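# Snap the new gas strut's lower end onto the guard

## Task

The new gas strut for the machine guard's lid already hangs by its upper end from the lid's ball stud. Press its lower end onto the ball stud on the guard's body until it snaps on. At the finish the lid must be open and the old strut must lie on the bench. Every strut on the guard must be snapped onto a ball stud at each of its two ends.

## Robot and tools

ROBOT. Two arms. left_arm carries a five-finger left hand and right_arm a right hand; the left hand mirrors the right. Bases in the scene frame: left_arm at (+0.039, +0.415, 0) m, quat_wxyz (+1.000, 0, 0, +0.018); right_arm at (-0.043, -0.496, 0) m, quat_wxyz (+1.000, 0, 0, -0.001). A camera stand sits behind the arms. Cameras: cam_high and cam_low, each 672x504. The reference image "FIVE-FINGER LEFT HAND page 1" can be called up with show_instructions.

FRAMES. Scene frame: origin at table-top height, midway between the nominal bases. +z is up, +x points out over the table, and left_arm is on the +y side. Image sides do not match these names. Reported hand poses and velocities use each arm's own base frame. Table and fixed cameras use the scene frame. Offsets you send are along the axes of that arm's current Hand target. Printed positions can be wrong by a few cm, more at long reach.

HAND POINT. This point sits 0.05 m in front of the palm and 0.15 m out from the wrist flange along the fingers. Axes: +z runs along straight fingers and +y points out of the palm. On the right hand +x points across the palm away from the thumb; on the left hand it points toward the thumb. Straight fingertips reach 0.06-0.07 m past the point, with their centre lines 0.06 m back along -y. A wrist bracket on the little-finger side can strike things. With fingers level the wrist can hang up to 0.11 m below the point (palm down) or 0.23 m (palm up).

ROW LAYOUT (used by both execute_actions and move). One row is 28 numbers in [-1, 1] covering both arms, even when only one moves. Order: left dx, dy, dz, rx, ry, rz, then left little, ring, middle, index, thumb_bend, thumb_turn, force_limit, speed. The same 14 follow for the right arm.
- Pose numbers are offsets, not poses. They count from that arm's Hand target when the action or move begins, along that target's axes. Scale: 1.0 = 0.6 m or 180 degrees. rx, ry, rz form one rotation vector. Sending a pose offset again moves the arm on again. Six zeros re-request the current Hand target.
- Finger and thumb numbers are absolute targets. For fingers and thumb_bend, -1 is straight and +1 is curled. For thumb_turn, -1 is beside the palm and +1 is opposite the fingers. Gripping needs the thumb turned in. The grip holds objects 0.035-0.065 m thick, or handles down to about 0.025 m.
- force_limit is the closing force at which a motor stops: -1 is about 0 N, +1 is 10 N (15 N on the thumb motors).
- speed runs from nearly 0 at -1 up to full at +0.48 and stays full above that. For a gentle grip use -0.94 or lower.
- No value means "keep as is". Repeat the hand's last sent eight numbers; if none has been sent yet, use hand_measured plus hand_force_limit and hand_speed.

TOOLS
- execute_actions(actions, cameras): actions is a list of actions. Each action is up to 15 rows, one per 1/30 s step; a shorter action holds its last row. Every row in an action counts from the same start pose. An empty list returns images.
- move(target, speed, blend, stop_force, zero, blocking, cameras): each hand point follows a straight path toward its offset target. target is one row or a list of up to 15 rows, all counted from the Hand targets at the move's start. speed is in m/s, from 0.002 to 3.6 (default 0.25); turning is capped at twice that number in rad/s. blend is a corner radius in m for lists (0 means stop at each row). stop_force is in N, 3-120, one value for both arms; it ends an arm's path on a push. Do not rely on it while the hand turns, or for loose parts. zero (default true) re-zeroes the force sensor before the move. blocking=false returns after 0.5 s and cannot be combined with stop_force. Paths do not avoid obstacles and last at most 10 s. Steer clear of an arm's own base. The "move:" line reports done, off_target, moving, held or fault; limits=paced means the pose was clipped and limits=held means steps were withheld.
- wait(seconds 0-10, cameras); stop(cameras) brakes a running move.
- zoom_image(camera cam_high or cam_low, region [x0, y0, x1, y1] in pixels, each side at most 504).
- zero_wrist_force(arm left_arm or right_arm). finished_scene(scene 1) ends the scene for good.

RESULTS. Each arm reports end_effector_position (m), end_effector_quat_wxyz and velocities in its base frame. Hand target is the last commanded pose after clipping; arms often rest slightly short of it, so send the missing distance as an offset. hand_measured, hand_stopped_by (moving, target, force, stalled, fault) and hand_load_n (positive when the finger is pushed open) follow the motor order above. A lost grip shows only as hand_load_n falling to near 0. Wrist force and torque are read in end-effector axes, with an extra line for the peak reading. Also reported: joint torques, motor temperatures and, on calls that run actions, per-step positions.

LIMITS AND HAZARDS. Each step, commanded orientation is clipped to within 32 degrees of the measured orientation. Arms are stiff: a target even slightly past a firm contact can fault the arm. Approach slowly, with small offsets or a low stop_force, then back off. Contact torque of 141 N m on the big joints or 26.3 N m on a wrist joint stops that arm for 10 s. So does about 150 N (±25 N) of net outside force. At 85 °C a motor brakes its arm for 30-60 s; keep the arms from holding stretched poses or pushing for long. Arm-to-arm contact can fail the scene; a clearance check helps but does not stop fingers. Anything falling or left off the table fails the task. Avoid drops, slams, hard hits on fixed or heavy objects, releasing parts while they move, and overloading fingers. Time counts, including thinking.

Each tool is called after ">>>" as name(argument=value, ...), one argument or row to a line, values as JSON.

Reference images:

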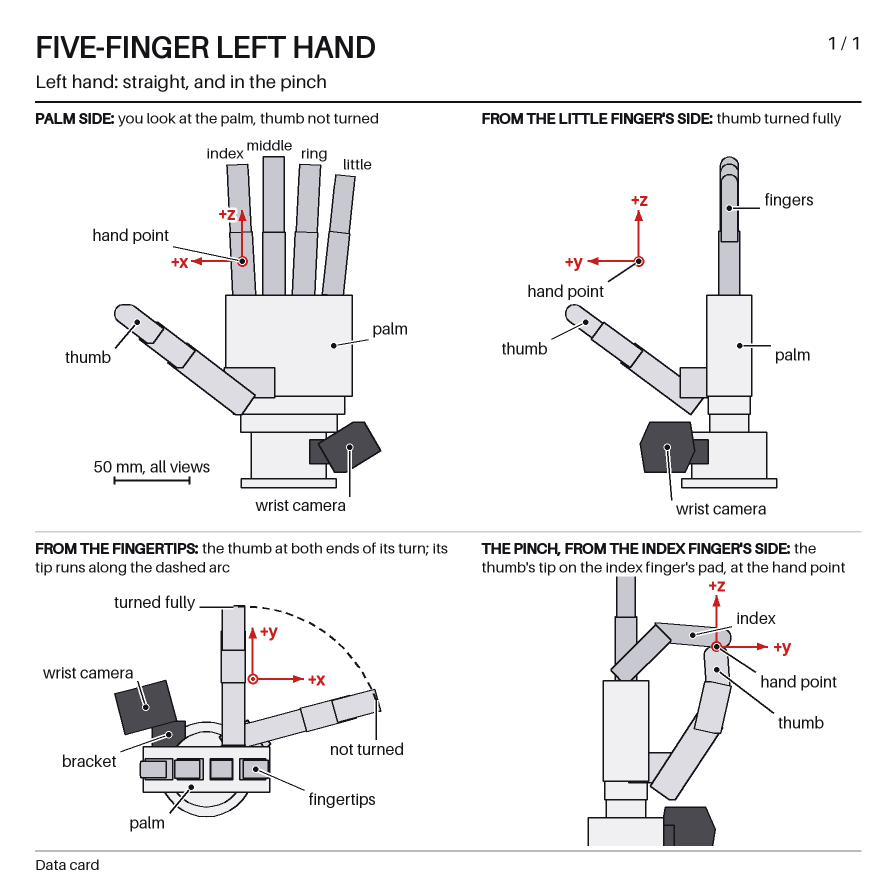

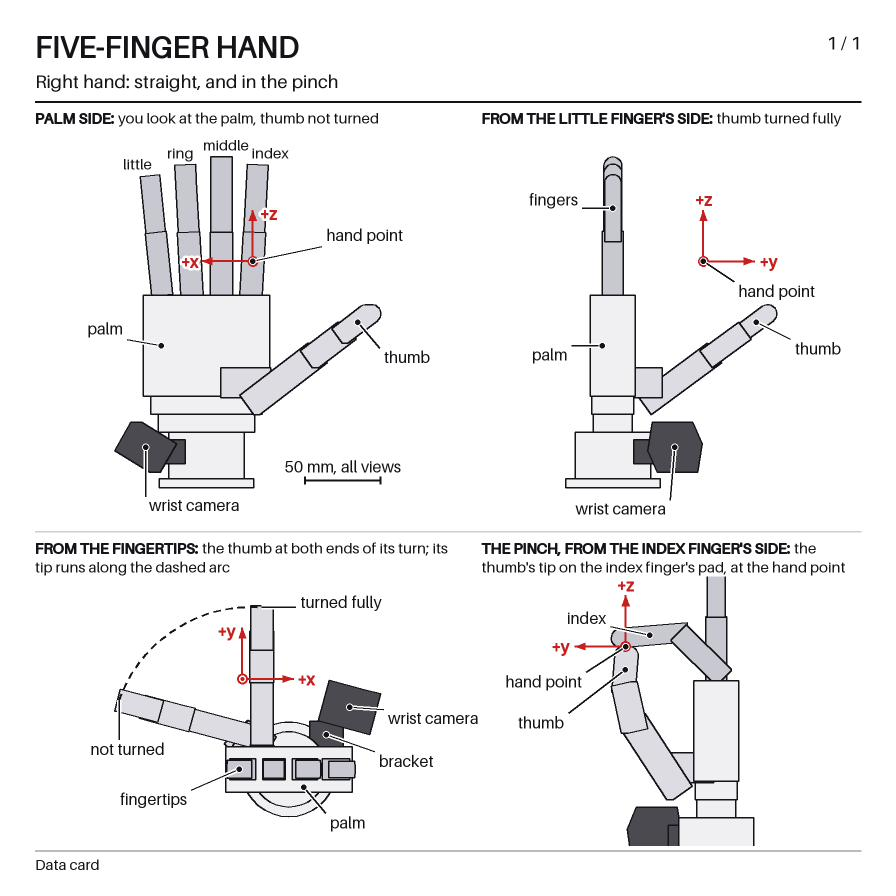

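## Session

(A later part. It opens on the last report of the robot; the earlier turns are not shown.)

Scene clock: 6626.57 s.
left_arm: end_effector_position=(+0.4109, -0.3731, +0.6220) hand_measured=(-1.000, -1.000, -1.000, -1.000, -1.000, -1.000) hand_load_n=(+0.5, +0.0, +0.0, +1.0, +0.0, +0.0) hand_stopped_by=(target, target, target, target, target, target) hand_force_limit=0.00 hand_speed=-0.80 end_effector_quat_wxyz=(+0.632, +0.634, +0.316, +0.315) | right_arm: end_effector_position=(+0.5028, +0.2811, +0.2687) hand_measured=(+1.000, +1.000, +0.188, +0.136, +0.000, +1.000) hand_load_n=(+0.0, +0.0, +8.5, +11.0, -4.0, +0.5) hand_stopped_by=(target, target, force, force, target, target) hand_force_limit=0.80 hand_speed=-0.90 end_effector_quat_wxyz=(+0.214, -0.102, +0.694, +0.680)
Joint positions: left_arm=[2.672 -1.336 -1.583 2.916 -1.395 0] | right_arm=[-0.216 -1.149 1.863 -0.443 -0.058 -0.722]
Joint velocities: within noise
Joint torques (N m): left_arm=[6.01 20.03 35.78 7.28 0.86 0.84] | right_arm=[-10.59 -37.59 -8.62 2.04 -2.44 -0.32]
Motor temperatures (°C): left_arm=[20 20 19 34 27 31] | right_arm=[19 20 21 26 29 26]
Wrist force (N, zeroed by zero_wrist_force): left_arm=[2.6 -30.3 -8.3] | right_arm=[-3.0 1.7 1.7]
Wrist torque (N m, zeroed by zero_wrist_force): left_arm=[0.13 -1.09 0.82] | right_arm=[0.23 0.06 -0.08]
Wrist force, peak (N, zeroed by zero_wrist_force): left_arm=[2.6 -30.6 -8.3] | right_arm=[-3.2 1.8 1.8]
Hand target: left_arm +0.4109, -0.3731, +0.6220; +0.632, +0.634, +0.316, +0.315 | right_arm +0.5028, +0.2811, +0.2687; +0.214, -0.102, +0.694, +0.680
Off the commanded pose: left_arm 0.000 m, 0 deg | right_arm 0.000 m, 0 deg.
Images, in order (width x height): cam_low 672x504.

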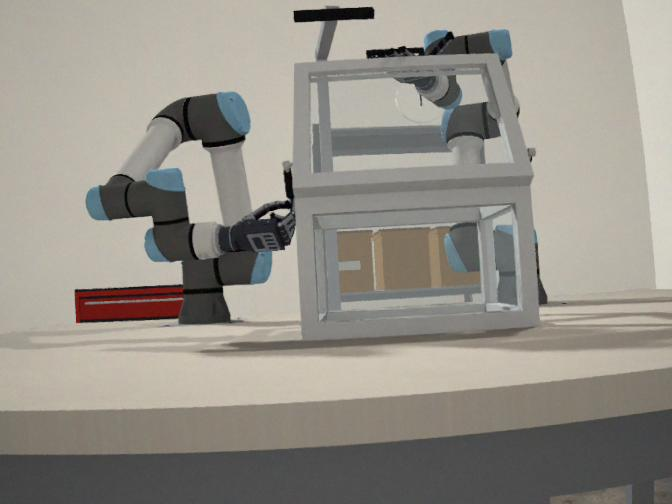

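>>> move(
  target=[0,0,0,0,0,0,-1,-1,-1,-1,-1,-1,0,-0.8,0.00041,-0.00462,0.00009,0,0,0,1,1,0.8,0.8,0,1,0.8,-0.9],
  speed=0.02,
  cameras=["cam_low"],
)

>>> zoom_image(
  camera="cam_low",
  region=[275, 180, 305, 225],
)

Scene clock: 6641.53 s.
left_arm: end_effector_position=(+0.4109, -0.3731, +0.6220) hand_measured=(-1.000, -1.000, -1.000, -1.000, -1.000, -1.000) hand_load_n=(+0.5, +0.0, +0.0, +0.5, +0.0, +0.0) hand_stopped_by=(target, target, target, target, target, target) hand_force_limit=0.00 hand_speed=-0.80 end_effector_quat_wxyz=(+0.632, +0.634, +0.316, +0.315) | right_arm: end_effector_position=(+0.5038, +0.2810, +0.2661) hand_measured=(+1.000, +1.000, +0.188, +0.136, +0.000, +1.000) hand_load_n=(+0.5, +0.0, +8.0, +10.0, -4.0, +0.0) hand_stopped_by=(target, target, force, force, target, target) hand_force_limit=0.80 hand_speed=-0.90 end_effector_quat_wxyz=(+0.214, -0.102, +0.694, +0.680)
Joint positions: left_arm=[2.672 -1.336 -1.583 2.916 -1.395 0] | right_arm=[-0.215 -1.142 1.862 -0.447 -0.058 -0.724]
Joint torques (N m): left_arm=[6.18 20.35 35.94 7.34 0.89 0.77] | right_arm=[12.04 -29.32 -20.86 -0.26 1.36 -0.78]
Wrist force (N, zeroed by zero_wrist_force): left_arm=[2.5 -30.0 -7.8] | right_arm=[0.1 2.4 1.1]
Wrist torque (N m, zeroed by zero_wrist_force): left_arm=[0.11 -1.06 0.81] | right_arm=[0.26 0.08 -0.03]
Wrist force, peak (N, zeroed by zero_wrist_force): left_arm=[2.5 -30.8 -8.3] | right_arm=[-3.2 2.0 1.8]
Hand target: left_arm +0.4109, -0.3731, +0.6220; +0.632, +0.634, +0.316, +0.315 | right_arm +0.5038, +0.2810, +0.2661; +0.214, -0.102, +0.694, +0.680
Off the commanded pose: left_arm 0.000 m, 0 deg | right_arm 0.000 m, 0 deg.
move: done
Images, in order (width x height): cam_low 672x504.

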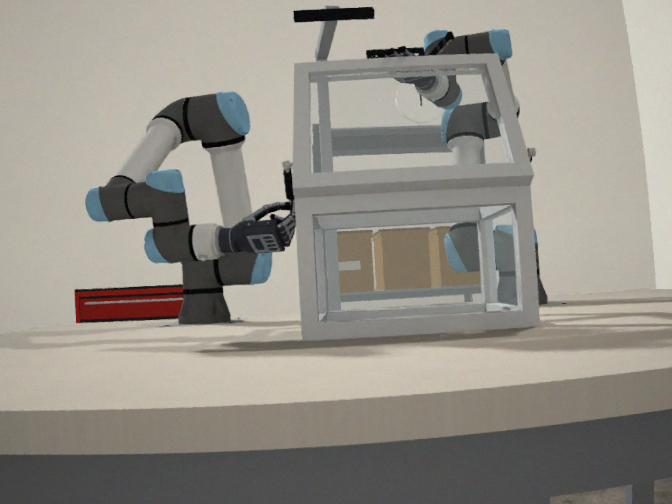

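Scaled by 11.200.

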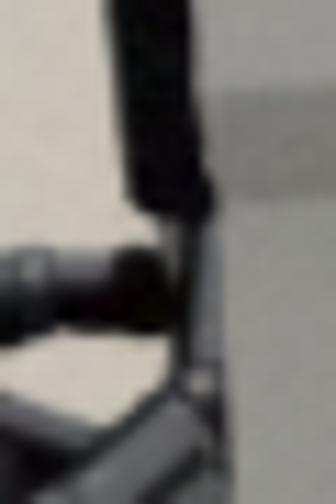

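>>> move(
  target=[0,0,0,0,0,0,-1,-1,-1,-1,-1,-1,0,-0.8,-0.0025,-0.0005,0.0002,0,0,0,1,1,0.8,0.8,0,1,0.8,-0.9],
  speed=0.02,
  cameras=["cam_low"],
)

>>> zoom_image(
  camera="cam_low",
  region=[275, 180, 305, 225],
)

Scene clock: 6650.13 s.
left_arm: end_effector_position=(+0.4109, -0.3731, +0.6220) hand_measured=(-1.000, -1.000, -1.000, -1.000, -1.000, -1.000) hand_load_n=(+0.5, +0.0, +0.0, +1.0, +0.0, +0.0) hand_stopped_by=(target, target, target, target, target, target) hand_force_limit=0.00 hand_speed=-0.80 end_effector_quat_wxyz=(+0.632, +0.634, +0.316, +0.315) | right_arm: end_effector_position=(+0.5053, +0.2809, +0.2665) hand_measured=(+1.000, +1.000, +0.188, +0.136, +0.000, +1.000) hand_load_n=(+0.0, +0.0, +2.5, +3.5, -1.5, -2.0) hand_stopped_by=(target, target, force, force, target, target) hand_force_limit=0.80 hand_speed=-0.90 end_effector_quat_wxyz=(+0.214, -0.102, +0.694, +0.680)
Joint positions: left_arm=[2.672 -1.336 -1.583 2.916 -1.395 0] | right_arm=[-0.215 -1.14 1.857 -0.443 -0.058 -0.725]
Joint torques (N m): left_arm=[5.69 20.17 35.52 7.36 0.89 0.85] | right_arm=[8.64 -19.53 -22.55 2.95 1 -1.42]
Wrist force (N, zeroed by zero_wrist_force): left_arm=[2.7 -30.3 -7.6] | right_arm=[5.1 1.8 -0.6]
Wrist torque (N m, zeroed by zero_wrist_force): left_arm=[0.09 -1.06 0.82] | right_arm=[0.23 -0.06 0.03]
Wrist force, peak (N, zeroed by zero_wrist_force): left_arm=[2.6 -30.5 -7.9] | right_arm=[11.6 3.4 -0.5]
Hand target: left_arm +0.4109, -0.3731, +0.6220; +0.632, +0.634, +0.316, +0.315 | right_arm +0.5053, +0.2809, +0.2665; +0.214, -0.102, +0.694, +0.680
Off the commanded pose: left_arm 0.000 m, 0 deg | right_arm 0.000 m, 0 deg.
move: done
Images, in order (width x height): cam_low 672x504.

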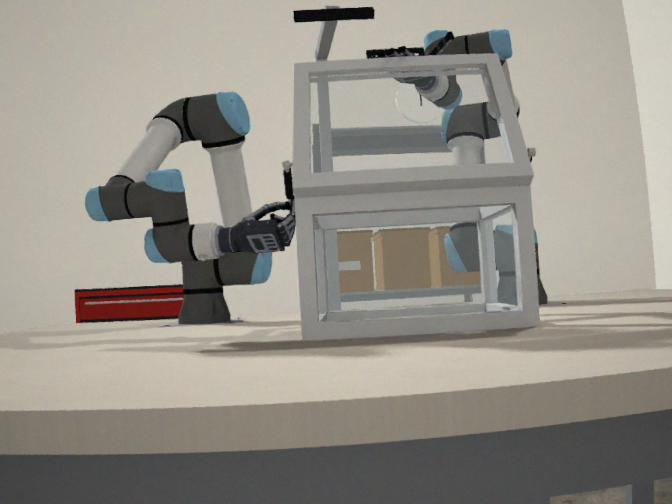

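Scaled by 11.200.

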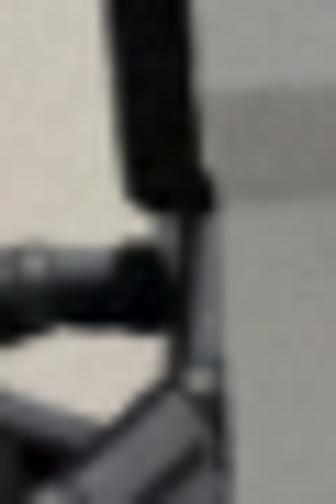

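>>> execute_actions(
  actions=[
    [[0,0,0,0,0,0,-1,-1,-1,-1,-1,-1,0,-0.8,0,0,0,0,0,0,1,1,0.7,0.7,0,1,0.9,-0.9]],
    [[0,0,0,0,0,0,-1,-1,-1,-1,-1,-1,0,-0.8,0,0,0,0,0,0,1,1,0.7,0.7,0,1,0.9,-0.9]],
  ],
  cameras=["cam_low"],
)

>>> zoom_image(
  camera="cam_low",
  region=[275, 180, 305, 225],
)

Scene clock: 6675.50 s.
left_arm: end_effector_position=(+0.4109, -0.3731, +0.6220) hand_measured=(-1.000, -1.000, -1.000, -1.000, -1.000, -1.000) hand_load_n=(+1.0, +0.0, +0.0, +0.5, +0.0, +0.0) hand_stopped_by=(target, target, target, target, target, target) hand_force_limit=0.00 hand_speed=-0.80 end_effector_quat_wxyz=(+0.632, +0.634, +0.316, +0.315) | right_arm: end_effector_position=(+0.5053, +0.2809, +0.2665) hand_measured=(+1.000, +1.000, +0.214, +0.152, +0.002, +1.000) hand_load_n=(+0.0, +0.0, +11.5, +8.5, -5.5, -2.5) hand_stopped_by=(target, target, force, force, target, target) hand_force_limit=0.90 hand_speed=-0.90 end_effector_quat_wxyz=(+0.214, -0.102, +0.694, +0.680)
Joint positions: left_arm=[2.672 -1.336 -1.583 2.916 -1.395 0] | right_arm=[-0.215 -1.14 1.857 -0.442 -0.058 -0.726]
Joint torques (N m): left_arm=[6.04 20.68 36.35 7.33 0.79 0.84] | right_arm=[1.94 -20.67 -21.91 2.57 -1.34 -1.29]
Wrist force (N, zeroed by zero_wrist_force): left_arm=[2.7 -30.4 -8.0] | right_arm=[2.3 2.3 0.4]
Wrist torque (N m, zeroed by zero_wrist_force): left_arm=[0.12 -1.09 0.82] | right_arm=[0.30 0.08 0.00]
Wrist force, peak (N, zeroed by zero_wrist_force): left_arm=[2.9 -30.4 -7.8] | right_arm=[4.8 2.3 -0.7]
Hand target: left_arm +0.4109, -0.3731, +0.6220; +0.632, +0.634, +0.316, +0.315 | right_arm +0.5053, +0.2809, +0.2665; +0.214, -0.102, +0.694, +0.680
Off the commanded pose: left_arm 0.000 m, 0 deg | right_arm 0.000 m, 0 deg.
Step readings (end_effector_position of left_arm | right_arm):
0: (+0.4109, -0.3731, +0.6220) | (+0.5053, +0.2809, +0.2665)
1: (+0.4109, -0.3731, +0.6220) | (+0.5053, +0.2809, +0.2665)
2: (+0.4109, -0.3731, +0.6220) | (+0.5053, +0.2809, +0.2665)
4: (+0.4109, -0.3731, +0.6220) | (+0.5053, +0.2809, +0.2665)
8: (+0.4109, -0.3731, +0.6220) | (+0.5053, +0.2809, +0.2665)
15: (+0.4109, -0.3731, +0.6220) | (+0.5053, +0.2809, +0.2665)
16: (+0.4109, -0.3731, +0.6220) | (+0.5053, +0.2809, +0.2665)
17: (+0.4109, -0.3731, +0.6220) | (+0.5053, +0.2809, +0.2665)
19: (+0.4109, -0.3731, +0.6220) | (+0.5053, +0.2809, +0.2665)
23: (+0.4109, -0.3731, +0.6220) | (+0.5053, +0.2809, +0.2665)
30: (+0.4109, -0.3731, +0.6220) | (+0.5053, +0.2809, +0.2665)
Images, in order (width x height): cam_low 672x504.

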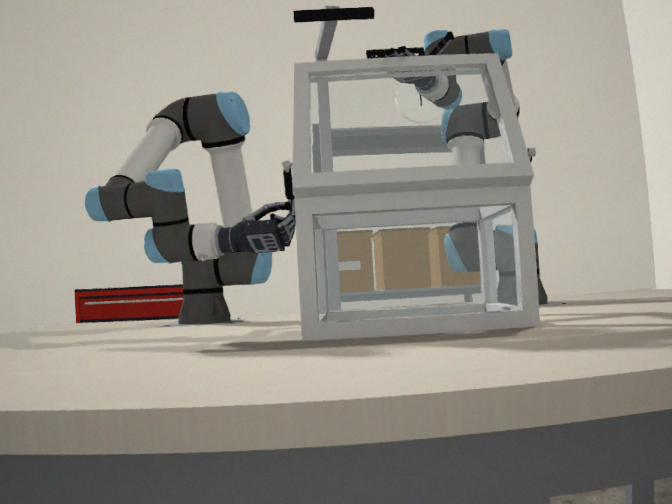

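Scaled by 11.200.

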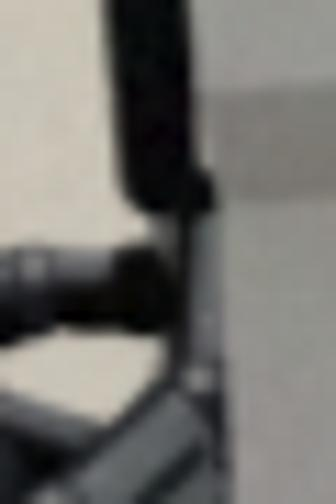

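>>> move(
  target=[0,0,0,0,0,0,-1,-1,-1,-1,-1,-1,0,-0.8,0.00122,0.00035,0.01327,0,0,0,1,1,0.7,0.7,0,1,0.9,-0.9],
  speed=0.008,
  stop_force=6,
  cameras=["cam_low"],
)

>>> zoom_image(
  camera="cam_low",
  region=[275, 180, 305, 225],
)

Scene clock: 6683.37 s.
left_arm: end_effector_position=(+0.4109, -0.3731, +0.6220) hand_measured=(-1.000, -1.000, -1.000, -1.000, -1.000, -1.000) hand_load_n=(+0.5, +0.0, +0.0, +0.5, +0.0, +0.0) hand_stopped_by=(target, target, target, target, target, target) hand_force_limit=0.00 hand_speed=-0.80 end_effector_quat_wxyz=(+0.632, +0.634, +0.316, +0.315) | right_arm: end_effector_position=(+0.5058, +0.2889, +0.2665) hand_measured=(+1.000, +1.000, +0.214, +0.152, +0.002, +1.000) hand_load_n=(+0.0, +0.0, +7.5, +0.5, -3.0, -2.0) hand_stopped_by=(target, target, force, force, target, target) hand_force_limit=0.90 hand_speed=-0.90 end_effector_quat_wxyz=(+0.214, -0.102, +0.694, +0.680)
Joint positions: left_arm=[2.672 -1.336 -1.583 2.916 -1.395 0] | right_arm=[-0.197 -1.112 1.824 -0.323 -0.041 -0.84]
Joint torques (N m): left_arm=[5.59 20.66 35.48 7.36 0.93 0.82] | right_arm=[12.73 -23.98 -20.89 2.7 -0.8 -0.93]
Wrist force (N, zeroed by zero_wrist_force): left_arm=[2.7 -30.0 -7.9] | right_arm=[2.9 2.7 -1.1]
Wrist torque (N m, zeroed by zero_wrist_force): left_arm=[0.11 -1.07 0.82] | right_arm=[0.30 -0.06 0.06]
Wrist force, peak (N, zeroed by zero_wrist_force): left_arm=[2.7 -30.5 -7.8] | right_arm=[7.6 2.8 -1.7]
Hand target: left_arm +0.4109, -0.3731, +0.6220; +0.632, +0.634, +0.316, +0.315 | right_arm +0.5058, +0.2889, +0.2665; +0.214, -0.102, +0.694, +0.680
Off the commanded pose: left_arm 0.000 m, 0 deg | right_arm 0.000 m, 0 deg.
move: done
Images, in order (width x height): cam_low 672x504.

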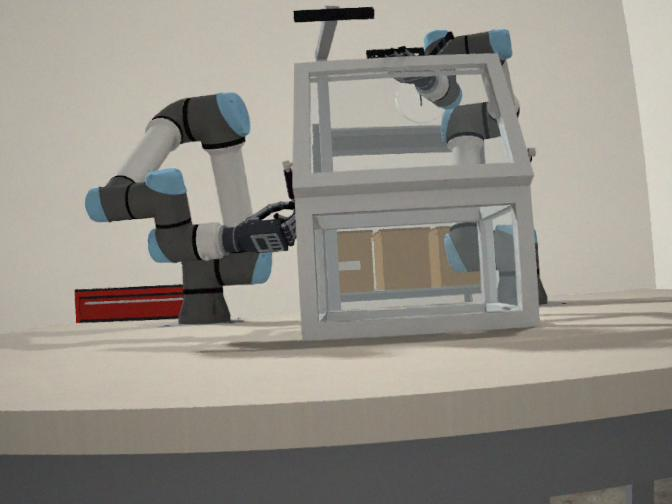

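Scaled by 11.200.

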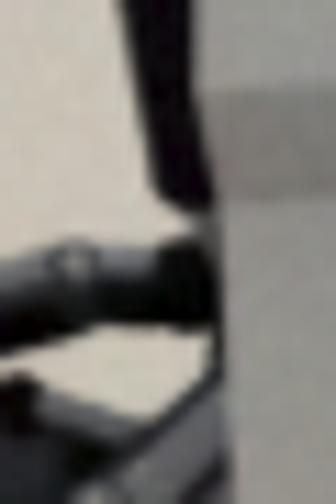

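>>> execute_actions(
  actions=[],
  cameras=["all"],
)

>>> zoom_image(
  camera="cam_high",
  region=[180, 180, 250, 250],
)

>>> zoom_image(
  camera="cam_low",
  region=[280, 195, 310, 235],
)

Scene clock: 6701.63 s.
left_arm: end_effector_position=(+0.4109, -0.3731, +0.6220) hand_measured=(-1.000, -1.000, -1.000, -1.000, -1.000, -1.000) hand_load_n=(+0.5, +0.0, +0.0, +0.5, +0.0, -0.5) hand_stopped_by=(target, target, target, target, target, target) hand_force_limit=0.00 hand_speed=-0.80 end_effector_quat_wxyz=(+0.632, +0.634, +0.316, +0.315) | right_arm: end_effector_position=(+0.5058, +0.2889, +0.2665) hand_measured=(+1.000, +1.000, +0.214, +0.152, +0.002, +1.000) hand_load_n=(+0.0, +0.0, +7.5, +0.0, -3.5, -2.0) hand_stopped_by=(target, target, force, force, target, target) hand_force_limit=0.90 hand_speed=-0.90 end_effector_quat_wxyz=(+0.214, -0.102, +0.694, +0.680)
Joint positions: left_arm=[2.672 -1.336 -1.583 2.916 -1.395 0] | right_arm=[-0.197 -1.112 1.824 -0.324 -0.041 -0.84]
Joint velocities: within noise
Joint torques (N m): left_arm=[5.56 20.96 35.39 7.43 0.83 0.76] | right_arm=[12.71 -43.22 -12.69 -0.76 1.51 1.2]
Motor temperatures (°C): left_arm=[20 20 19 34 27 31] | right_arm=[19 20 21 26 29 26]
Wrist force (N, zeroed by zero_wrist_force): left_arm=[2.6 -30.0 -7.9] | right_arm=[2.7 3.0 -1.4]
Wrist torque (N m, zeroed by zero_wrist_force): left_arm=[0.11 -1.05 0.82] | right_arm=[0.33 -0.01 0.05]
Wrist force, peak (N, zeroed by zero_wrist_force): left_arm=[2.8 -30.4 -7.9] | right_arm=[3.0 3.1 -1.4]
Hand target: left_arm +0.4109, -0.3731, +0.6220; +0.632, +0.634, +0.316, +0.315 | right_arm +0.5058, +0.2889, +0.2665; +0.214, -0.102, +0.694, +0.680
Off the commanded pose: left_arm 0.000 m, 0 deg | right_arm 0.000 m, 0 deg.

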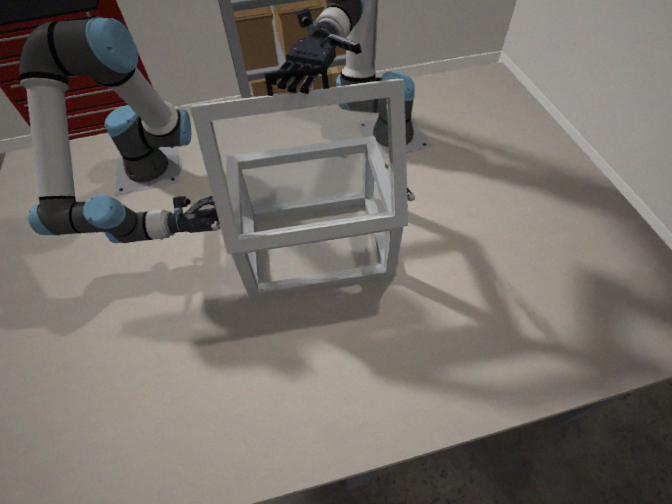

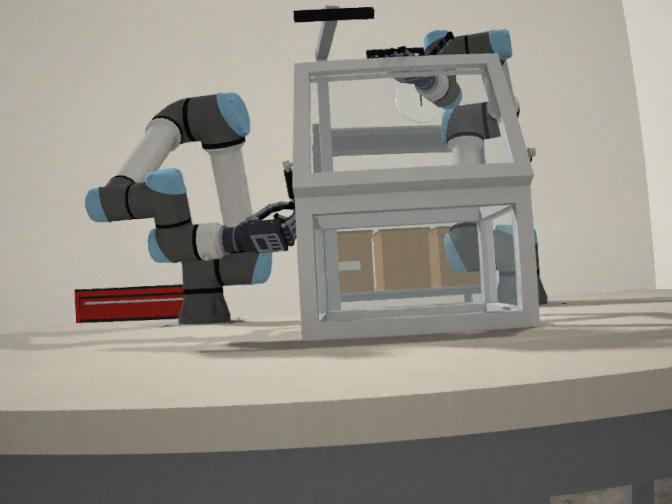

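Scaled by 7.200.

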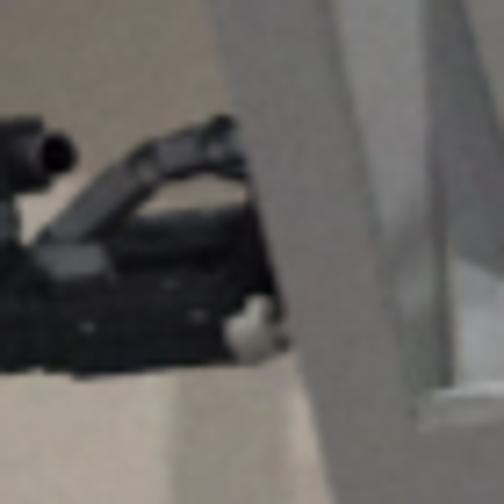

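Scaled by 12.600.

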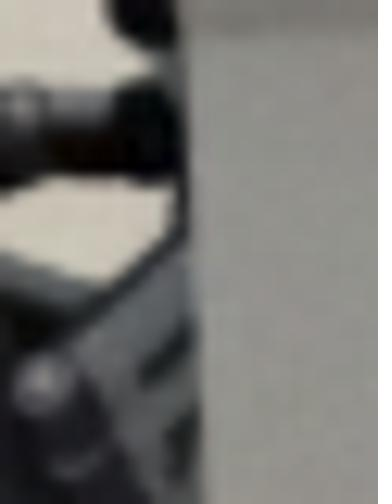

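>>> move(
  target=[0,0,0,0,0,0,-1,-1,-1,-1,-1,-1,0,-0.8,0.00046,0.00013,0.00498,0,0,0,1,1,0.7,0.7,0,1,0.9,-0.9],
  speed=0.008,
  stop_force=10,
  zero=false,
  cameras=["cam_low"],
)

>>> zoom_image(
  camera="cam_low",
  region=[275, 180, 305, 225],
)

Scene clock: 6722.60 s.
left_arm: end_effector_position=(+0.4109, -0.3731, +0.6220) hand_measured=(-1.000, -1.000, -1.000, -1.000, -1.000, -1.000) hand_load_n=(+0.5, +0.0, +0.0, +0.5, +0.0, +0.0) hand_stopped_by=(target, target, target, target, target, target) hand_force_limit=0.00 hand_speed=-0.80 end_effector_quat_wxyz=(+0.632, +0.634, +0.316, +0.315) | right_arm: end_effector_position=(+0.5059, +0.2902, +0.2666) hand_measured=(+1.000, +1.000, +0.214, +0.152, +0.000, +1.000) hand_load_n=(+0.0, +0.0, +1.5, -1.5, -3.0, -0.5) hand_stopped_by=(target, target, force, force, target, target) hand_force_limit=0.90 hand_speed=-0.90 end_effector_quat_wxyz=(+0.214, -0.102, +0.694, +0.679)
Joint positions: left_arm=[2.672 -1.336 -1.583 2.916 -1.395 0] | right_arm=[-0.194 -1.11 1.821 -0.314 -0.038 -0.848]
Joint torques (N m): left_arm=[5.45 20.77 35.66 7.45 0.84 0.89] | right_arm=[-7.02 -44.53 -5.46 -0.5 -2.38 1.84]
Wrist force (N, zeroed by zero_wrist_force): left_arm=[2.9 -29.9 -7.9] | right_arm=[2.0 1.0 -8.7]
Wrist torque (N m, zeroed by zero_wrist_force): left_arm=[0.12 -1.10 0.84] | right_arm=[0.56 0.16 0.02]
Wrist force, peak (N, zeroed by zero_wrist_force): left_arm=[2.7 -30.5 -7.9] | right_arm=[1.9 1.8 -17.1]
Hand target: left_arm +0.4109, -0.3731, +0.6220; +0.632, +0.634, +0.316, +0.315 | right_arm +0.5059, +0.2902, +0.2666; +0.214, -0.102, +0.694, +0.679 (not the last commanded pose)
Off the commanded pose: left_arm 0.000 m, 0 deg | right_arm 0.002 m, 0 deg.
move: contact (right_arm)
Images, in order (width x height): cam_low 672x504.

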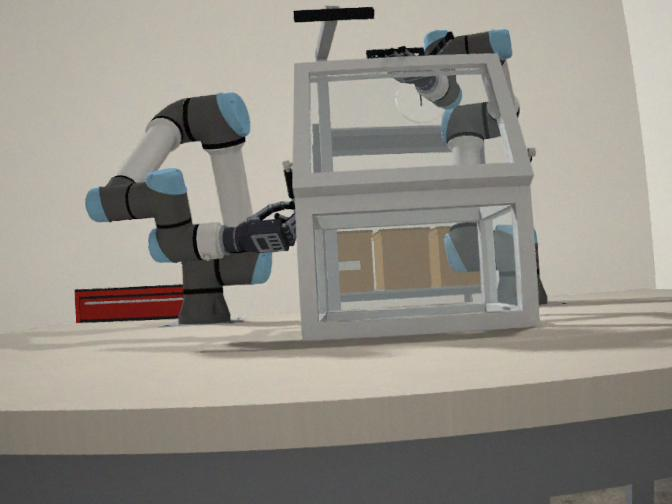

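Scaled by 11.200.

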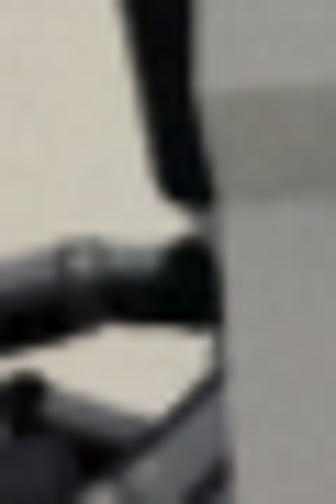

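>>> zoom_image(
  camera="cam_low",
  region=[510, 140, 560, 240],
)

>>> zoom_image(
  camera="cam_high",
  region=[370, 150, 430, 240],
)

Scaled by 5.040.

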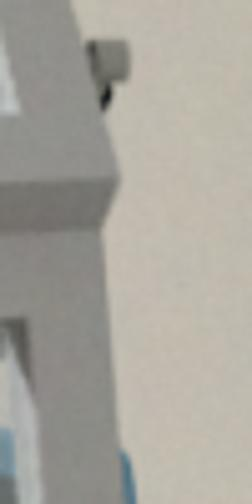

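This scene's latest camera images include none from cam_high. They are from: cam_low. cam_high's image comes with the result of a call that names it in "cameras".

>>> execute_actions(
  actions=[],
  cameras=["cam_high"],
)

>>> zoom_image(
  camera="cam_high",
  region=[370, 150, 430, 240],
)

>>> zoom_image(
  camera="cam_high",
  region=[190, 185, 240, 245],
)

Scene clock: 6796.97 s.
left_arm: end_effector_position=(+0.4109, -0.3731, +0.6220) hand_measured=(-1.000, -1.000, -1.000, -1.000, -1.000, -1.000) hand_load_n=(+0.5, +0.0, +0.0, +1.0, +0.0, +0.0) hand_stopped_by=(target, target, target, target, target, target) hand_force_limit=0.00 hand_speed=-0.80 end_effector_quat_wxyz=(+0.632, +0.634, +0.316, +0.315) | right_arm: end_effector_position=(+0.5059, +0.2902, +0.2666) hand_measured=(+1.000, +1.000, +0.214, +0.152, +0.000, +1.000) hand_load_n=(+0.0, -0.5, +2.0, -1.5, -2.5, -0.5) hand_stopped_by=(target, target, force, force, target, target) hand_force_limit=0.90 hand_speed=-0.90 end_effector_quat_wxyz=(+0.214, -0.102, +0.694, +0.679)
Joint positions: left_arm=[2.672 -1.336 -1.583 2.916 -1.395 0] | right_arm=[-0.194 -1.11 1.821 -0.314 -0.038 -0.848]
Joint velocities: within noise
Joint torques (N m): left_arm=[5.77 20.59 35.36 7.38 0.68 0.87] | right_arm=[-8.24 -43.93 -9.2 1.01 -2.16 0.51]
Motor temperatures (°C): left_arm=[20 20 19 34 27 31] | right_arm=[19 20 21 26 29 26]
Wrist force (N, zeroed by zero_wrist_force): left_arm=[2.8 -30.1 -8.2] | right_arm=[1.9 0.9 -8.4]
Wrist torque (N m, zeroed by zero_wrist_force): left_arm=[0.12 -1.08 0.83] | right_arm=[0.55 0.19 0.00]
Wrist force, peak (N, zeroed by zero_wrist_force): left_arm=[2.8 -30.5 -7.9] | right_arm=[2.0 0.9 -8.8]
Hand target: left_arm +0.4109, -0.3731, +0.6220; +0.632, +0.634, +0.316, +0.315 | right_arm +0.5059, +0.2902, +0.2666; +0.214, -0.102, +0.694, +0.679 (not the last commanded pose)
Off the commanded pose: left_arm 0.000 m, 0 deg | right_arm 0.002 m, 0 deg.
Images, in order (width x height): cam_high 672x504.

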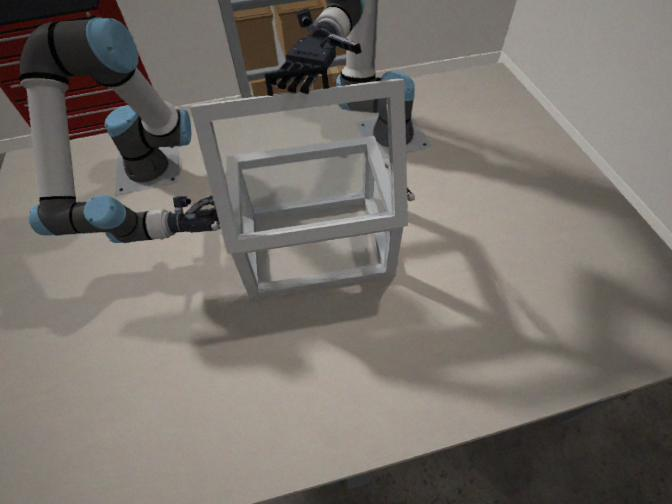

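Scaled by 5.600.

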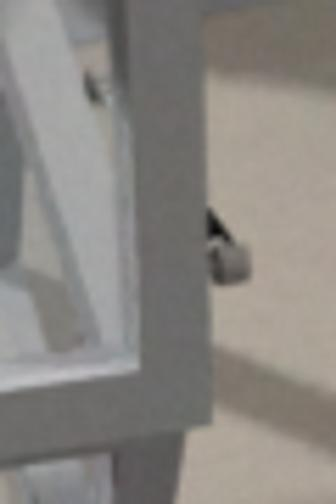

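Scaled by 8.400.

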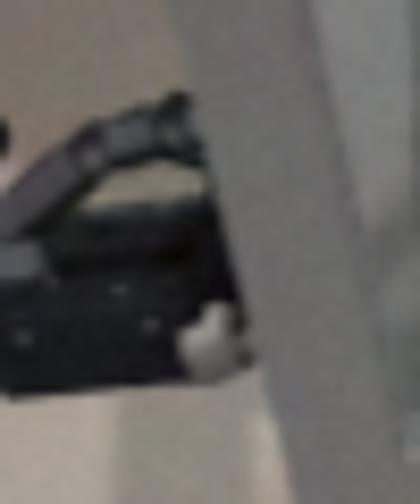

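>>> move(
  target=[0,0,0,0,0,0,-1,-1,-1,-1,-1,-1,0,-0.8,-0.00023,-0.00007,-0.0025,0,0,0,1,1,0.7,0.7,0,1,0.9,-0.9],
  speed=0.02,
)

>>> execute_actions(
  actions=[
    [[0,0,0,0,0,0,-1,-1,-1,-1,-1,-1,0,-0.8,0,0,0,0,0,0,1,1,0.8,0.8,0,1,0.9,-0.9]],
    [[0,0,0,0,0,0,-1,-1,-1,-1,-1,-1,0,-0.8,0,0,0,0,0,0,1,1,0.8,0.8,0,1,0.9,-0.9]],
  ],
  cameras=["cam_low"],
)

>>> zoom_image(
  camera="cam_low",
  region=[275, 180, 305, 225],
)

Scene clock: 6997.43 s.
left_arm: end_effector_position=(+0.4109, -0.3731, +0.6220) hand_measured=(-1.000, -1.000, -1.000, -1.000, -1.000, -1.000) hand_load_n=(+1.0, +0.0, +0.0, +1.0, +0.0, +0.0) hand_stopped_by=(target, target, target, target, target, target) hand_force_limit=0.00 hand_speed=-0.80 end_effector_quat_wxyz=(+0.632, +0.634, +0.316, +0.315) | right_arm: end_effector_position=(+0.5058, +0.2887, +0.2666) hand_measured=(+1.000, +1.000, +0.214, +0.152, +0.000, +1.000) hand_load_n=(+0.0, +0.0, +2.5, +0.0, -2.5, -0.5) hand_stopped_by=(target, target, force, force, target, target) hand_force_limit=0.90 hand_speed=-0.90 end_effector_quat_wxyz=(+0.214, -0.102, +0.694, +0.679)
Joint positions: left_arm=[2.672 -1.336 -1.583 2.916 -1.395 0] | right_arm=[-0.198 -1.115 1.827 -0.337 -0.041 -0.826]
Joint torques (N m): left_arm=[5.64 20.44 35.22 7.35 0.64 0.85] | right_arm=[-10.26 -38.21 -11.31 2.01 -1.88 -0.36]
Wrist force (N, zeroed by zero_wrist_force): left_arm=[2.7 -30.1 -7.9] | right_arm=[0.7 1.9 -0.2]
Wrist torque (N m, zeroed by zero_wrist_force): left_arm=[0.11 -1.06 0.82] | right_arm=[0.27 0.03 -0.06]
Wrist force, peak (N, zeroed by zero_wrist_force): left_arm=[2.7 -30.5 -8.0] | right_arm=[2.1 0.5 -8.8]
Hand target: left_arm +0.4109, -0.3731, +0.6220; +0.632, +0.634, +0.316, +0.315 | right_arm +0.5058, +0.2887, +0.2666; +0.214, -0.102, +0.694, +0.679
Off the commanded pose: left_arm 0.000 m, 0 deg | right_arm 0.000 m, 0 deg.
move: done

Scene clock: 6998.63 s.
left_arm: end_effector_position=(+0.4109, -0.3731, +0.6220) hand_measured=(-1.000, -1.000, -1.000, -1.000, -1.000, -1.000) hand_load_n=(+0.5, +0.0, +0.0, +1.0, +0.0, +0.0) hand_stopped_by=(target, target, target, target, target, target) hand_force_limit=0.00 hand_speed=-0.80 end_effector_quat_wxyz=(+0.632, +0.634, +0.316, +0.315) | right_arm: end_effector_position=(+0.5058, +0.2887, +0.2666) hand_measured=(+1.000, +1.000, +0.230, +0.252, +0.000, +1.000) hand_load_n=(+0.0, +0.0, +6.5, +11.5, -0.5, -1.0) hand_stopped_by=(target, target, force, force, target, target) hand_force_limit=0.90 hand_speed=-0.90 end_effector_quat_wxyz=(+0.214, -0.102, +0.694, +0.679)
Joint positions: left_arm=[2.672 -1.336 -1.583 2.916 -1.395 0] | right_arm=[-0.198 -1.117 1.829 -0.346 -0.042 -0.817]
Joint torques (N m): left_arm=[5.58 20.58 35.18 7.33 0.76 0.99] | right_arm=[-12.66 -43.06 -6.28 -0.6 -2.85 1.83]
Wrist force (N, zeroed by zero_wrist_force): left_arm=[2.6 -29.9 -8.1] | right_arm=[0.2 2.2 -0.1]
Wrist torque (N m, zeroed by zero_wrist_force): left_arm=[0.14 -1.06 0.81] | right_arm=[0.32 0.03 -0.06]
Wrist force, peak (N, zeroed by zero_wrist_force): left_arm=[2.6 -30.6 -8.0] | right_arm=[0.4 2.3 0.2]
Hand target: left_arm +0.4109, -0.3731, +0.6220; +0.632, +0.634, +0.316, +0.315 | right_arm +0.5058, +0.2887, +0.2666; +0.214, -0.102, +0.694, +0.679
Off the commanded pose: left_arm 0.000 m, 0 deg | right_arm 0.000 m, 0 deg.
Step readings (end_effector_position of left_arm | right_arm):
0: (+0.4109, -0.3731, +0.6220) | (+0.5058, +0.2887, +0.2666)
1: (+0.4109, -0.3731, +0.6220) | (+0.5058, +0.2887, +0.2666)
2: (+0.4109, -0.3731, +0.6220) | (+0.5058, +0.2887, +0.2666)
4: (+0.4109, -0.3731, +0.6220) | (+0.5058, +0.2887, +0.2666)
8: (+0.4109, -0.3731, +0.6220) | (+0.5058, +0.2887, +0.2666)
15: (+0.4109, -0.3731, +0.6220) | (+0.5058, +0.2887, +0.2666)
16: (+0.4109, -0.3731, +0.6220) | (+0.5058, +0.2887, +0.2666)
17: (+0.4109, -0.3731, +0.6220) | (+0.5058, +0.2887, +0.2666)
19: (+0.4109, -0.3731, +0.6220) | (+0.5058, +0.2887, +0.2666)
23: (+0.4109, -0.3731, +0.6220) | (+0.5058, +0.2887, +0.2666)
30: (+0.4109, -0.3731, +0.6220) | (+0.5058, +0.2887, +0.2666)
Images, in order (width x height): cam_low 672x504.

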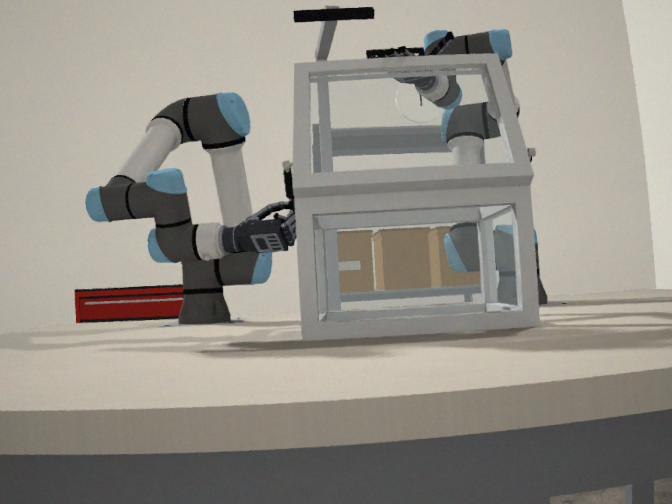

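Scaled by 11.200.

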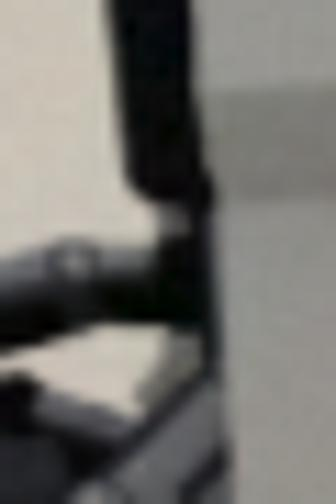

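>>> zoom_image(
  camera="cam_low",
  region=[270, 195, 310, 235],
)

>>> zoom_image(
  camera="cam_low",
  region=[230, 155, 320, 260],
)

Scaled by 12.600.

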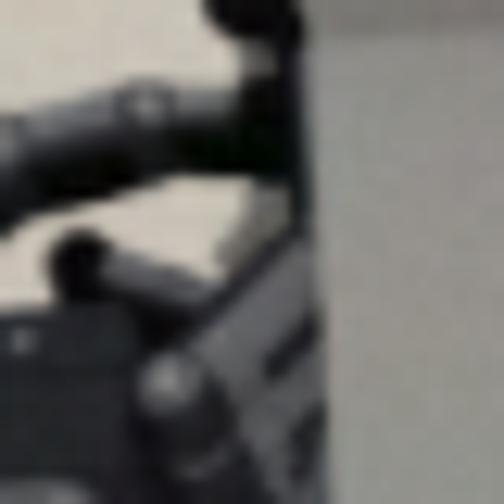

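Scaled by 4.800.

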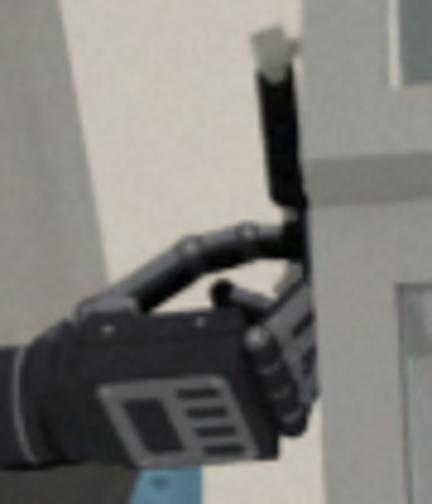

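>>> move(
  target=[0,0,0,0,0,0,-1,-1,-1,-1,-1,-1,0,-0.8,0.00077,-0.0083,0.00015,0,0,0,1,1,0.8,0.8,0,1,0.9,-0.9],
  speed=0.01,
  cameras=["cam_low"],
)

>>> zoom_image(
  camera="cam_low",
  region=[265, 180, 310, 235],
)

Scene clock: 7165.30 s.
left_arm: end_effector_position=(+0.4109, -0.3731, +0.6220) hand_measured=(-1.000, -1.000, -1.000, -1.000, -1.000, -1.000) hand_load_n=(+1.0, +0.0, +0.0, +0.5, +0.0, +0.0) hand_stopped_by=(target, target, target, target, target, target) hand_force_limit=0.00 hand_speed=-0.80 end_effector_quat_wxyz=(+0.632, +0.634, +0.316, +0.315) | right_arm: end_effector_position=(+0.5076, +0.2885, +0.2618) hand_measured=(+1.000, +1.000, +0.230, +0.252, +0.000, +1.000) hand_load_n=(+0.0, +0.0, +6.5, +11.5, -0.5, -1.0) hand_stopped_by=(target, target, force, force, target, target) hand_force_limit=0.90 hand_speed=-0.90 end_effector_quat_wxyz=(+0.214, -0.102, +0.694, +0.679)
Joint positions: left_arm=[2.672 -1.336 -1.583 2.916 -1.395 0] | right_arm=[-0.197 -1.106 1.827 -0.352 -0.041 -0.821]
Joint torques (N m): left_arm=[5.61 21.03 35.06 7.3 0.64 0.89] | right_arm=[12.54 -35.34 -20.49 1.41 1.01 -1.66]
Wrist force (N, zeroed by zero_wrist_force): left_arm=[2.7 -30.4 -7.9] | right_arm=[0.8 2.1 0.0]
Wrist torque (N m, zeroed by zero_wrist_force): left_arm=[0.11 -1.08 0.82] | right_arm=[0.31 -0.01 0.03]
Wrist force, peak (N, zeroed by zero_wrist_force): left_arm=[2.7 -30.5 -8.0] | right_arm=[0.6 2.3 0.0]
Hand target: left_arm +0.4109, -0.3731, +0.6220; +0.632, +0.634, +0.316, +0.315 | right_arm +0.5075, +0.2885, +0.2619; +0.214, -0.102, +0.694, +0.679
Off the commanded pose: left_arm 0.000 m, 0 deg | right_arm 0.000 m, 0 deg.
move: done
Images, in order (width x height): cam_low 672x504.

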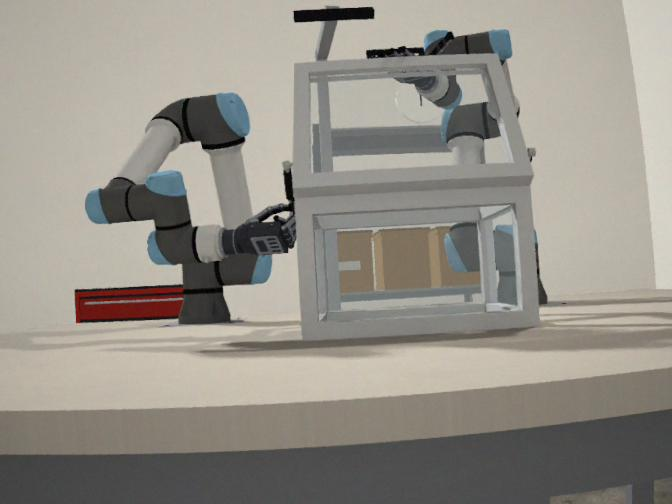

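Scaled by 9.164.

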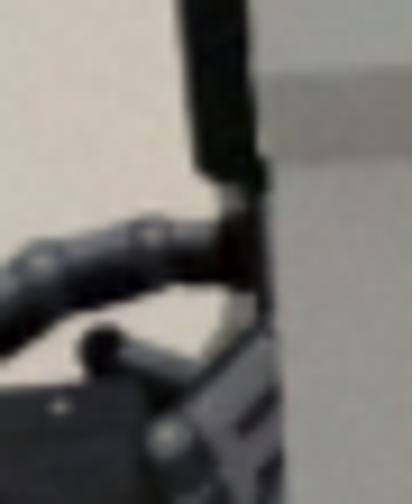

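>>> move(
  target=[
    [0,0,0,0,0,0,-1,-1,-1,-1,-1,-1,0,-0.8,-0.00122,-0.00035,-0.01327,0,0,0,1,1,0.8,0.8,0,1,0.9,-0.9],
    [0,0,0,0,0,0,-1,-1,-1,-1,-1,-1,0,-0.8,-0.0028,-0.0306,-0.0123,-0.00406,-0.00116,-0.04425,1,1,0.8,0.8,0,1,0.9,-0.9],
    [0,0,0,0,0,0,-1,-1,-1,-1,-1,-1,0,-0.8,-0.0087,-0.06033,-0.01098,-0.00812,-0.00233,-0.0885,1,1,0.8,0.8,0,1,0.9,-0.9],
  ],
  speed=[0.02,0.05,0.05],
  blend=0.003,
  cameras=["cam_low"],
)

>>> zoom_image(
  camera="cam_low",
  region=[240, 160, 320, 270],
)

>>> zoom_image(
  camera="cam_low",
  region=[270, 190, 310, 235],
)

Scene clock: 7208.37 s.
left_arm: end_effector_position=(+0.4109, -0.3731, +0.6220) hand_measured=(-1.000, -1.000, -1.000, -1.000, -1.000, -1.000) hand_load_n=(+1.0, +0.0, +0.0, +0.5, +0.0, +0.0) hand_stopped_by=(target, target, target, target, target, target) hand_force_limit=0.00 hand_speed=-0.80 end_effector_quat_wxyz=(+0.632, +0.634, +0.316, +0.315) | right_arm: end_effector_position=(+0.5268, +0.2792, +0.2314) hand_measured=(+1.000, +1.000, +0.230, +0.252, +0.000, +1.000) hand_load_n=(+0.0, +0.0, +6.5, +11.5, -0.5, -1.0) hand_stopped_by=(target, target, force, force, target, target) hand_force_limit=0.90 hand_speed=-0.90 end_effector_quat_wxyz=(+0.307, -0.198, +0.664, +0.652)
Joint positions: left_arm=[2.672 -1.336 -1.583 2.916 -1.395 0] | right_arm=[-0.203 -0.917 1.653 -0.101 -0.065 -1.364]
Joint torques (N m): left_arm=[5.92 20.95 35.12 7.32 0.65 0.95] | right_arm=[12.05 -49.65 -5.74 -0.41 -2.03 1.96]
Wrist force (N, zeroed by zero_wrist_force): left_arm=[2.7 -30.3 -7.8] | right_arm=[0.5 1.6 0.0]
Wrist torque (N m, zeroed by zero_wrist_force): left_arm=[0.11 -1.07 0.83] | right_arm=[0.22 0.04 -0.02]
Wrist force, peak (N, zeroed by zero_wrist_force): left_arm=[2.8 -30.5 -8.1] | right_arm=[0.9 2.3 0.0]
Hand target: left_arm +0.4109, -0.3731, +0.6220; +0.632, +0.634, +0.316, +0.315 | right_arm +0.5268, +0.2792, +0.2315; +0.307, -0.198, +0.664, +0.652
Off the commanded pose: left_arm 0.000 m, 0 deg | right_arm 0.000 m, 0 deg.
move: done
Images, in order (width x height): cam_low 672x504.

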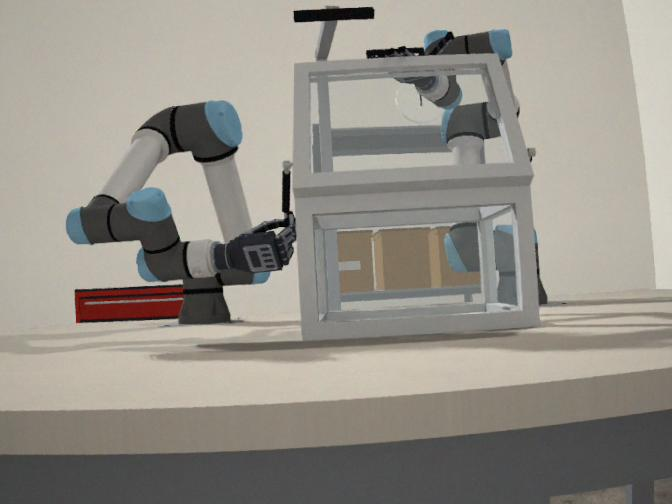

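Scaled by 4.582.

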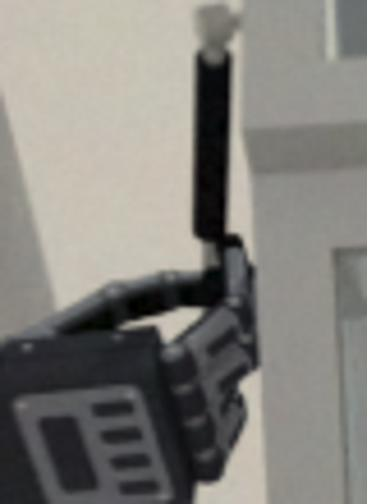

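Scaled by 11.200.

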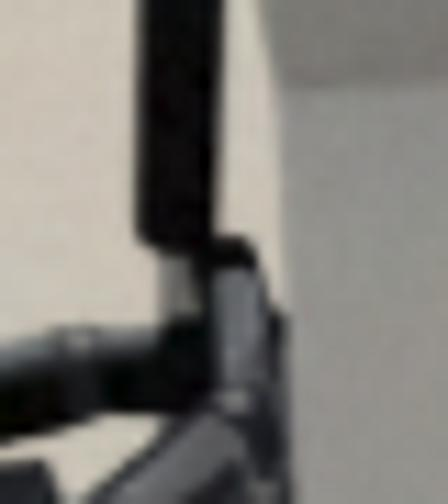

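>>> move(
  target=[
    [0,0,0,0,0,0,-1,-1,-1,-1,-1,-1,0,-0.8,-0.00158,-0.03025,0.00097,-0.00406,-0.00116,-0.04425,1,1,0.8,0.8,0,1,0.9,-0.9],
    [0,0,0,0,0,0,-1,-1,-1,-1,-1,-1,0,-0.8,-0.00748,-0.05998,0.00228,-0.00812,-0.00233,-0.0885,1,1,0.8,0.8,0,1,0.9,-0.9],
    [0,0,0,0,0,0,-1,-1,-1,-1,-1,-1,0,-0.8,-0.01743,-0.08857,0.00397,-0.01219,-0.00349,-0.13275,1,1,0.8,0.8,0,1,0.9,-0.9],
    [0,0,0,0,0,0,-1,-1,-1,-1,-1,-1,0,-0.8,-0.03117,-0.11545,0.00595,-0.01625,-0.00466,-0.177,1,1,0.8,0.8,0,1,0.9,-0.9],
    [0,0,0,0,0,0,-1,-1,-1,-1,-1,-1,0,-0.8,-0.04853,-0.1402,0.0082,-0.02031,-0.00582,-0.22124,1,1,0.8,0.8,0,1,0.9,-0.9],
    [0,0,0,0,0,0,-1,-1,-1,-1,-1,-1,0,-0.8,-0.06918,-0.1623,0.0107,-0.02437,-0.00699,-0.2655,1,1,0.8,0.8,0,1,0.9,-0.9],
  ],
  speed=0.055,
  blend=0.003,
  cameras=["all"],
)

>>> zoom_image(
  camera="cam_low",
  region=[240, 160, 320, 300],
)

Scene clock: 7235.63 s.
left_arm: end_effector_position=(+0.4109, -0.3731, +0.6220) hand_measured=(-1.000, -1.000, -1.000, -1.000, -1.000, -1.000) hand_load_n=(+1.0, -0.5, +0.0, +0.5, +0.0, +0.0) hand_stopped_by=(target, target, target, target, target, target) hand_force_limit=0.00 hand_speed=-0.80 end_effector_quat_wxyz=(+0.632, +0.634, +0.316, +0.315) | right_arm: end_effector_position=(+0.6228, +0.2730, +0.1870) hand_measured=(+1.000, +1.000, +0.230, +0.252, +0.000, +1.000) hand_load_n=(+0.0, +0.0, +6.0, +11.5, +0.0, -1.0) hand_stopped_by=(target, target, force, force, target, target) hand_force_limit=0.90 hand_speed=-0.90 end_effector_quat_wxyz=(+0.545, -0.454, +0.499, +0.498)
Joint positions: left_arm=[2.672 -1.336 -1.583 2.916 -1.395 0] | right_arm=[-0.17 -0.514 0.97 0.401 -0.119 -2.421]
Joint torques (N m): left_arm=[5.43 21.1 34.96 7.38 0.67 0.95] | right_arm=[11.28 -44.23 -7.64 2.11 -2.32 0.04]
Wrist force (N, zeroed by zero_wrist_force): left_arm=[2.7 -30.2 -8.0] | right_arm=[-0.1 0.8 -0.3]
Wrist torque (N m, zeroed by zero_wrist_force): left_arm=[0.11 -1.09 0.83] | right_arm=[0.11 0.04 0.08]
Wrist force, peak (N, zeroed by zero_wrist_force): left_arm=[2.6 -30.5 -8.1] | right_arm=[0.8 2.1 0.1]
Hand target: left_arm +0.4109, -0.3731, +0.6220; +0.632, +0.634, +0.316, +0.315 | right_arm +0.6228, +0.2730, +0.1869; +0.545, -0.454, +0.499, +0.498
Off the commanded pose: left_arm 0.000 m, 0 deg | right_arm 0.000 m, 0 deg.
move: done

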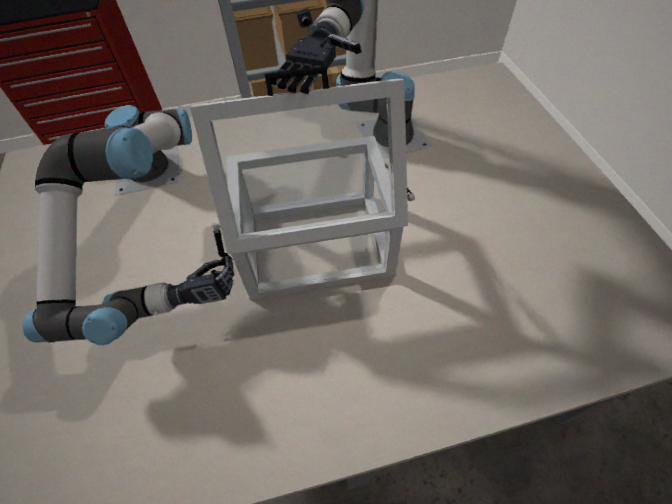

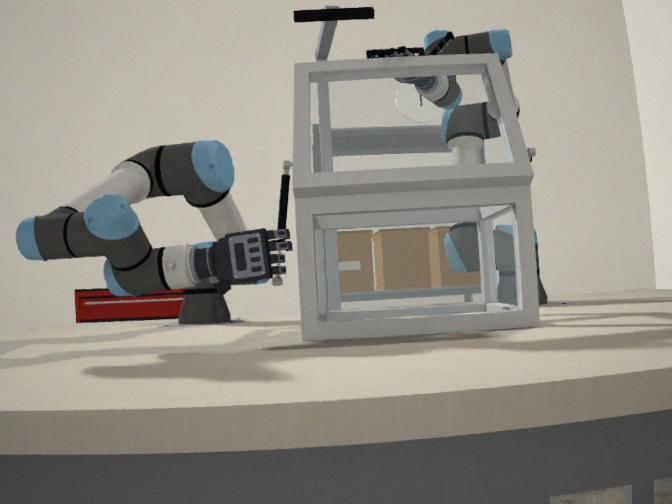

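Scaled by 3.600.

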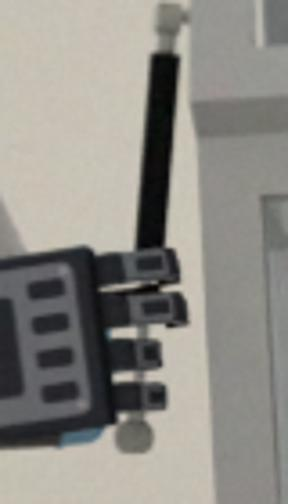

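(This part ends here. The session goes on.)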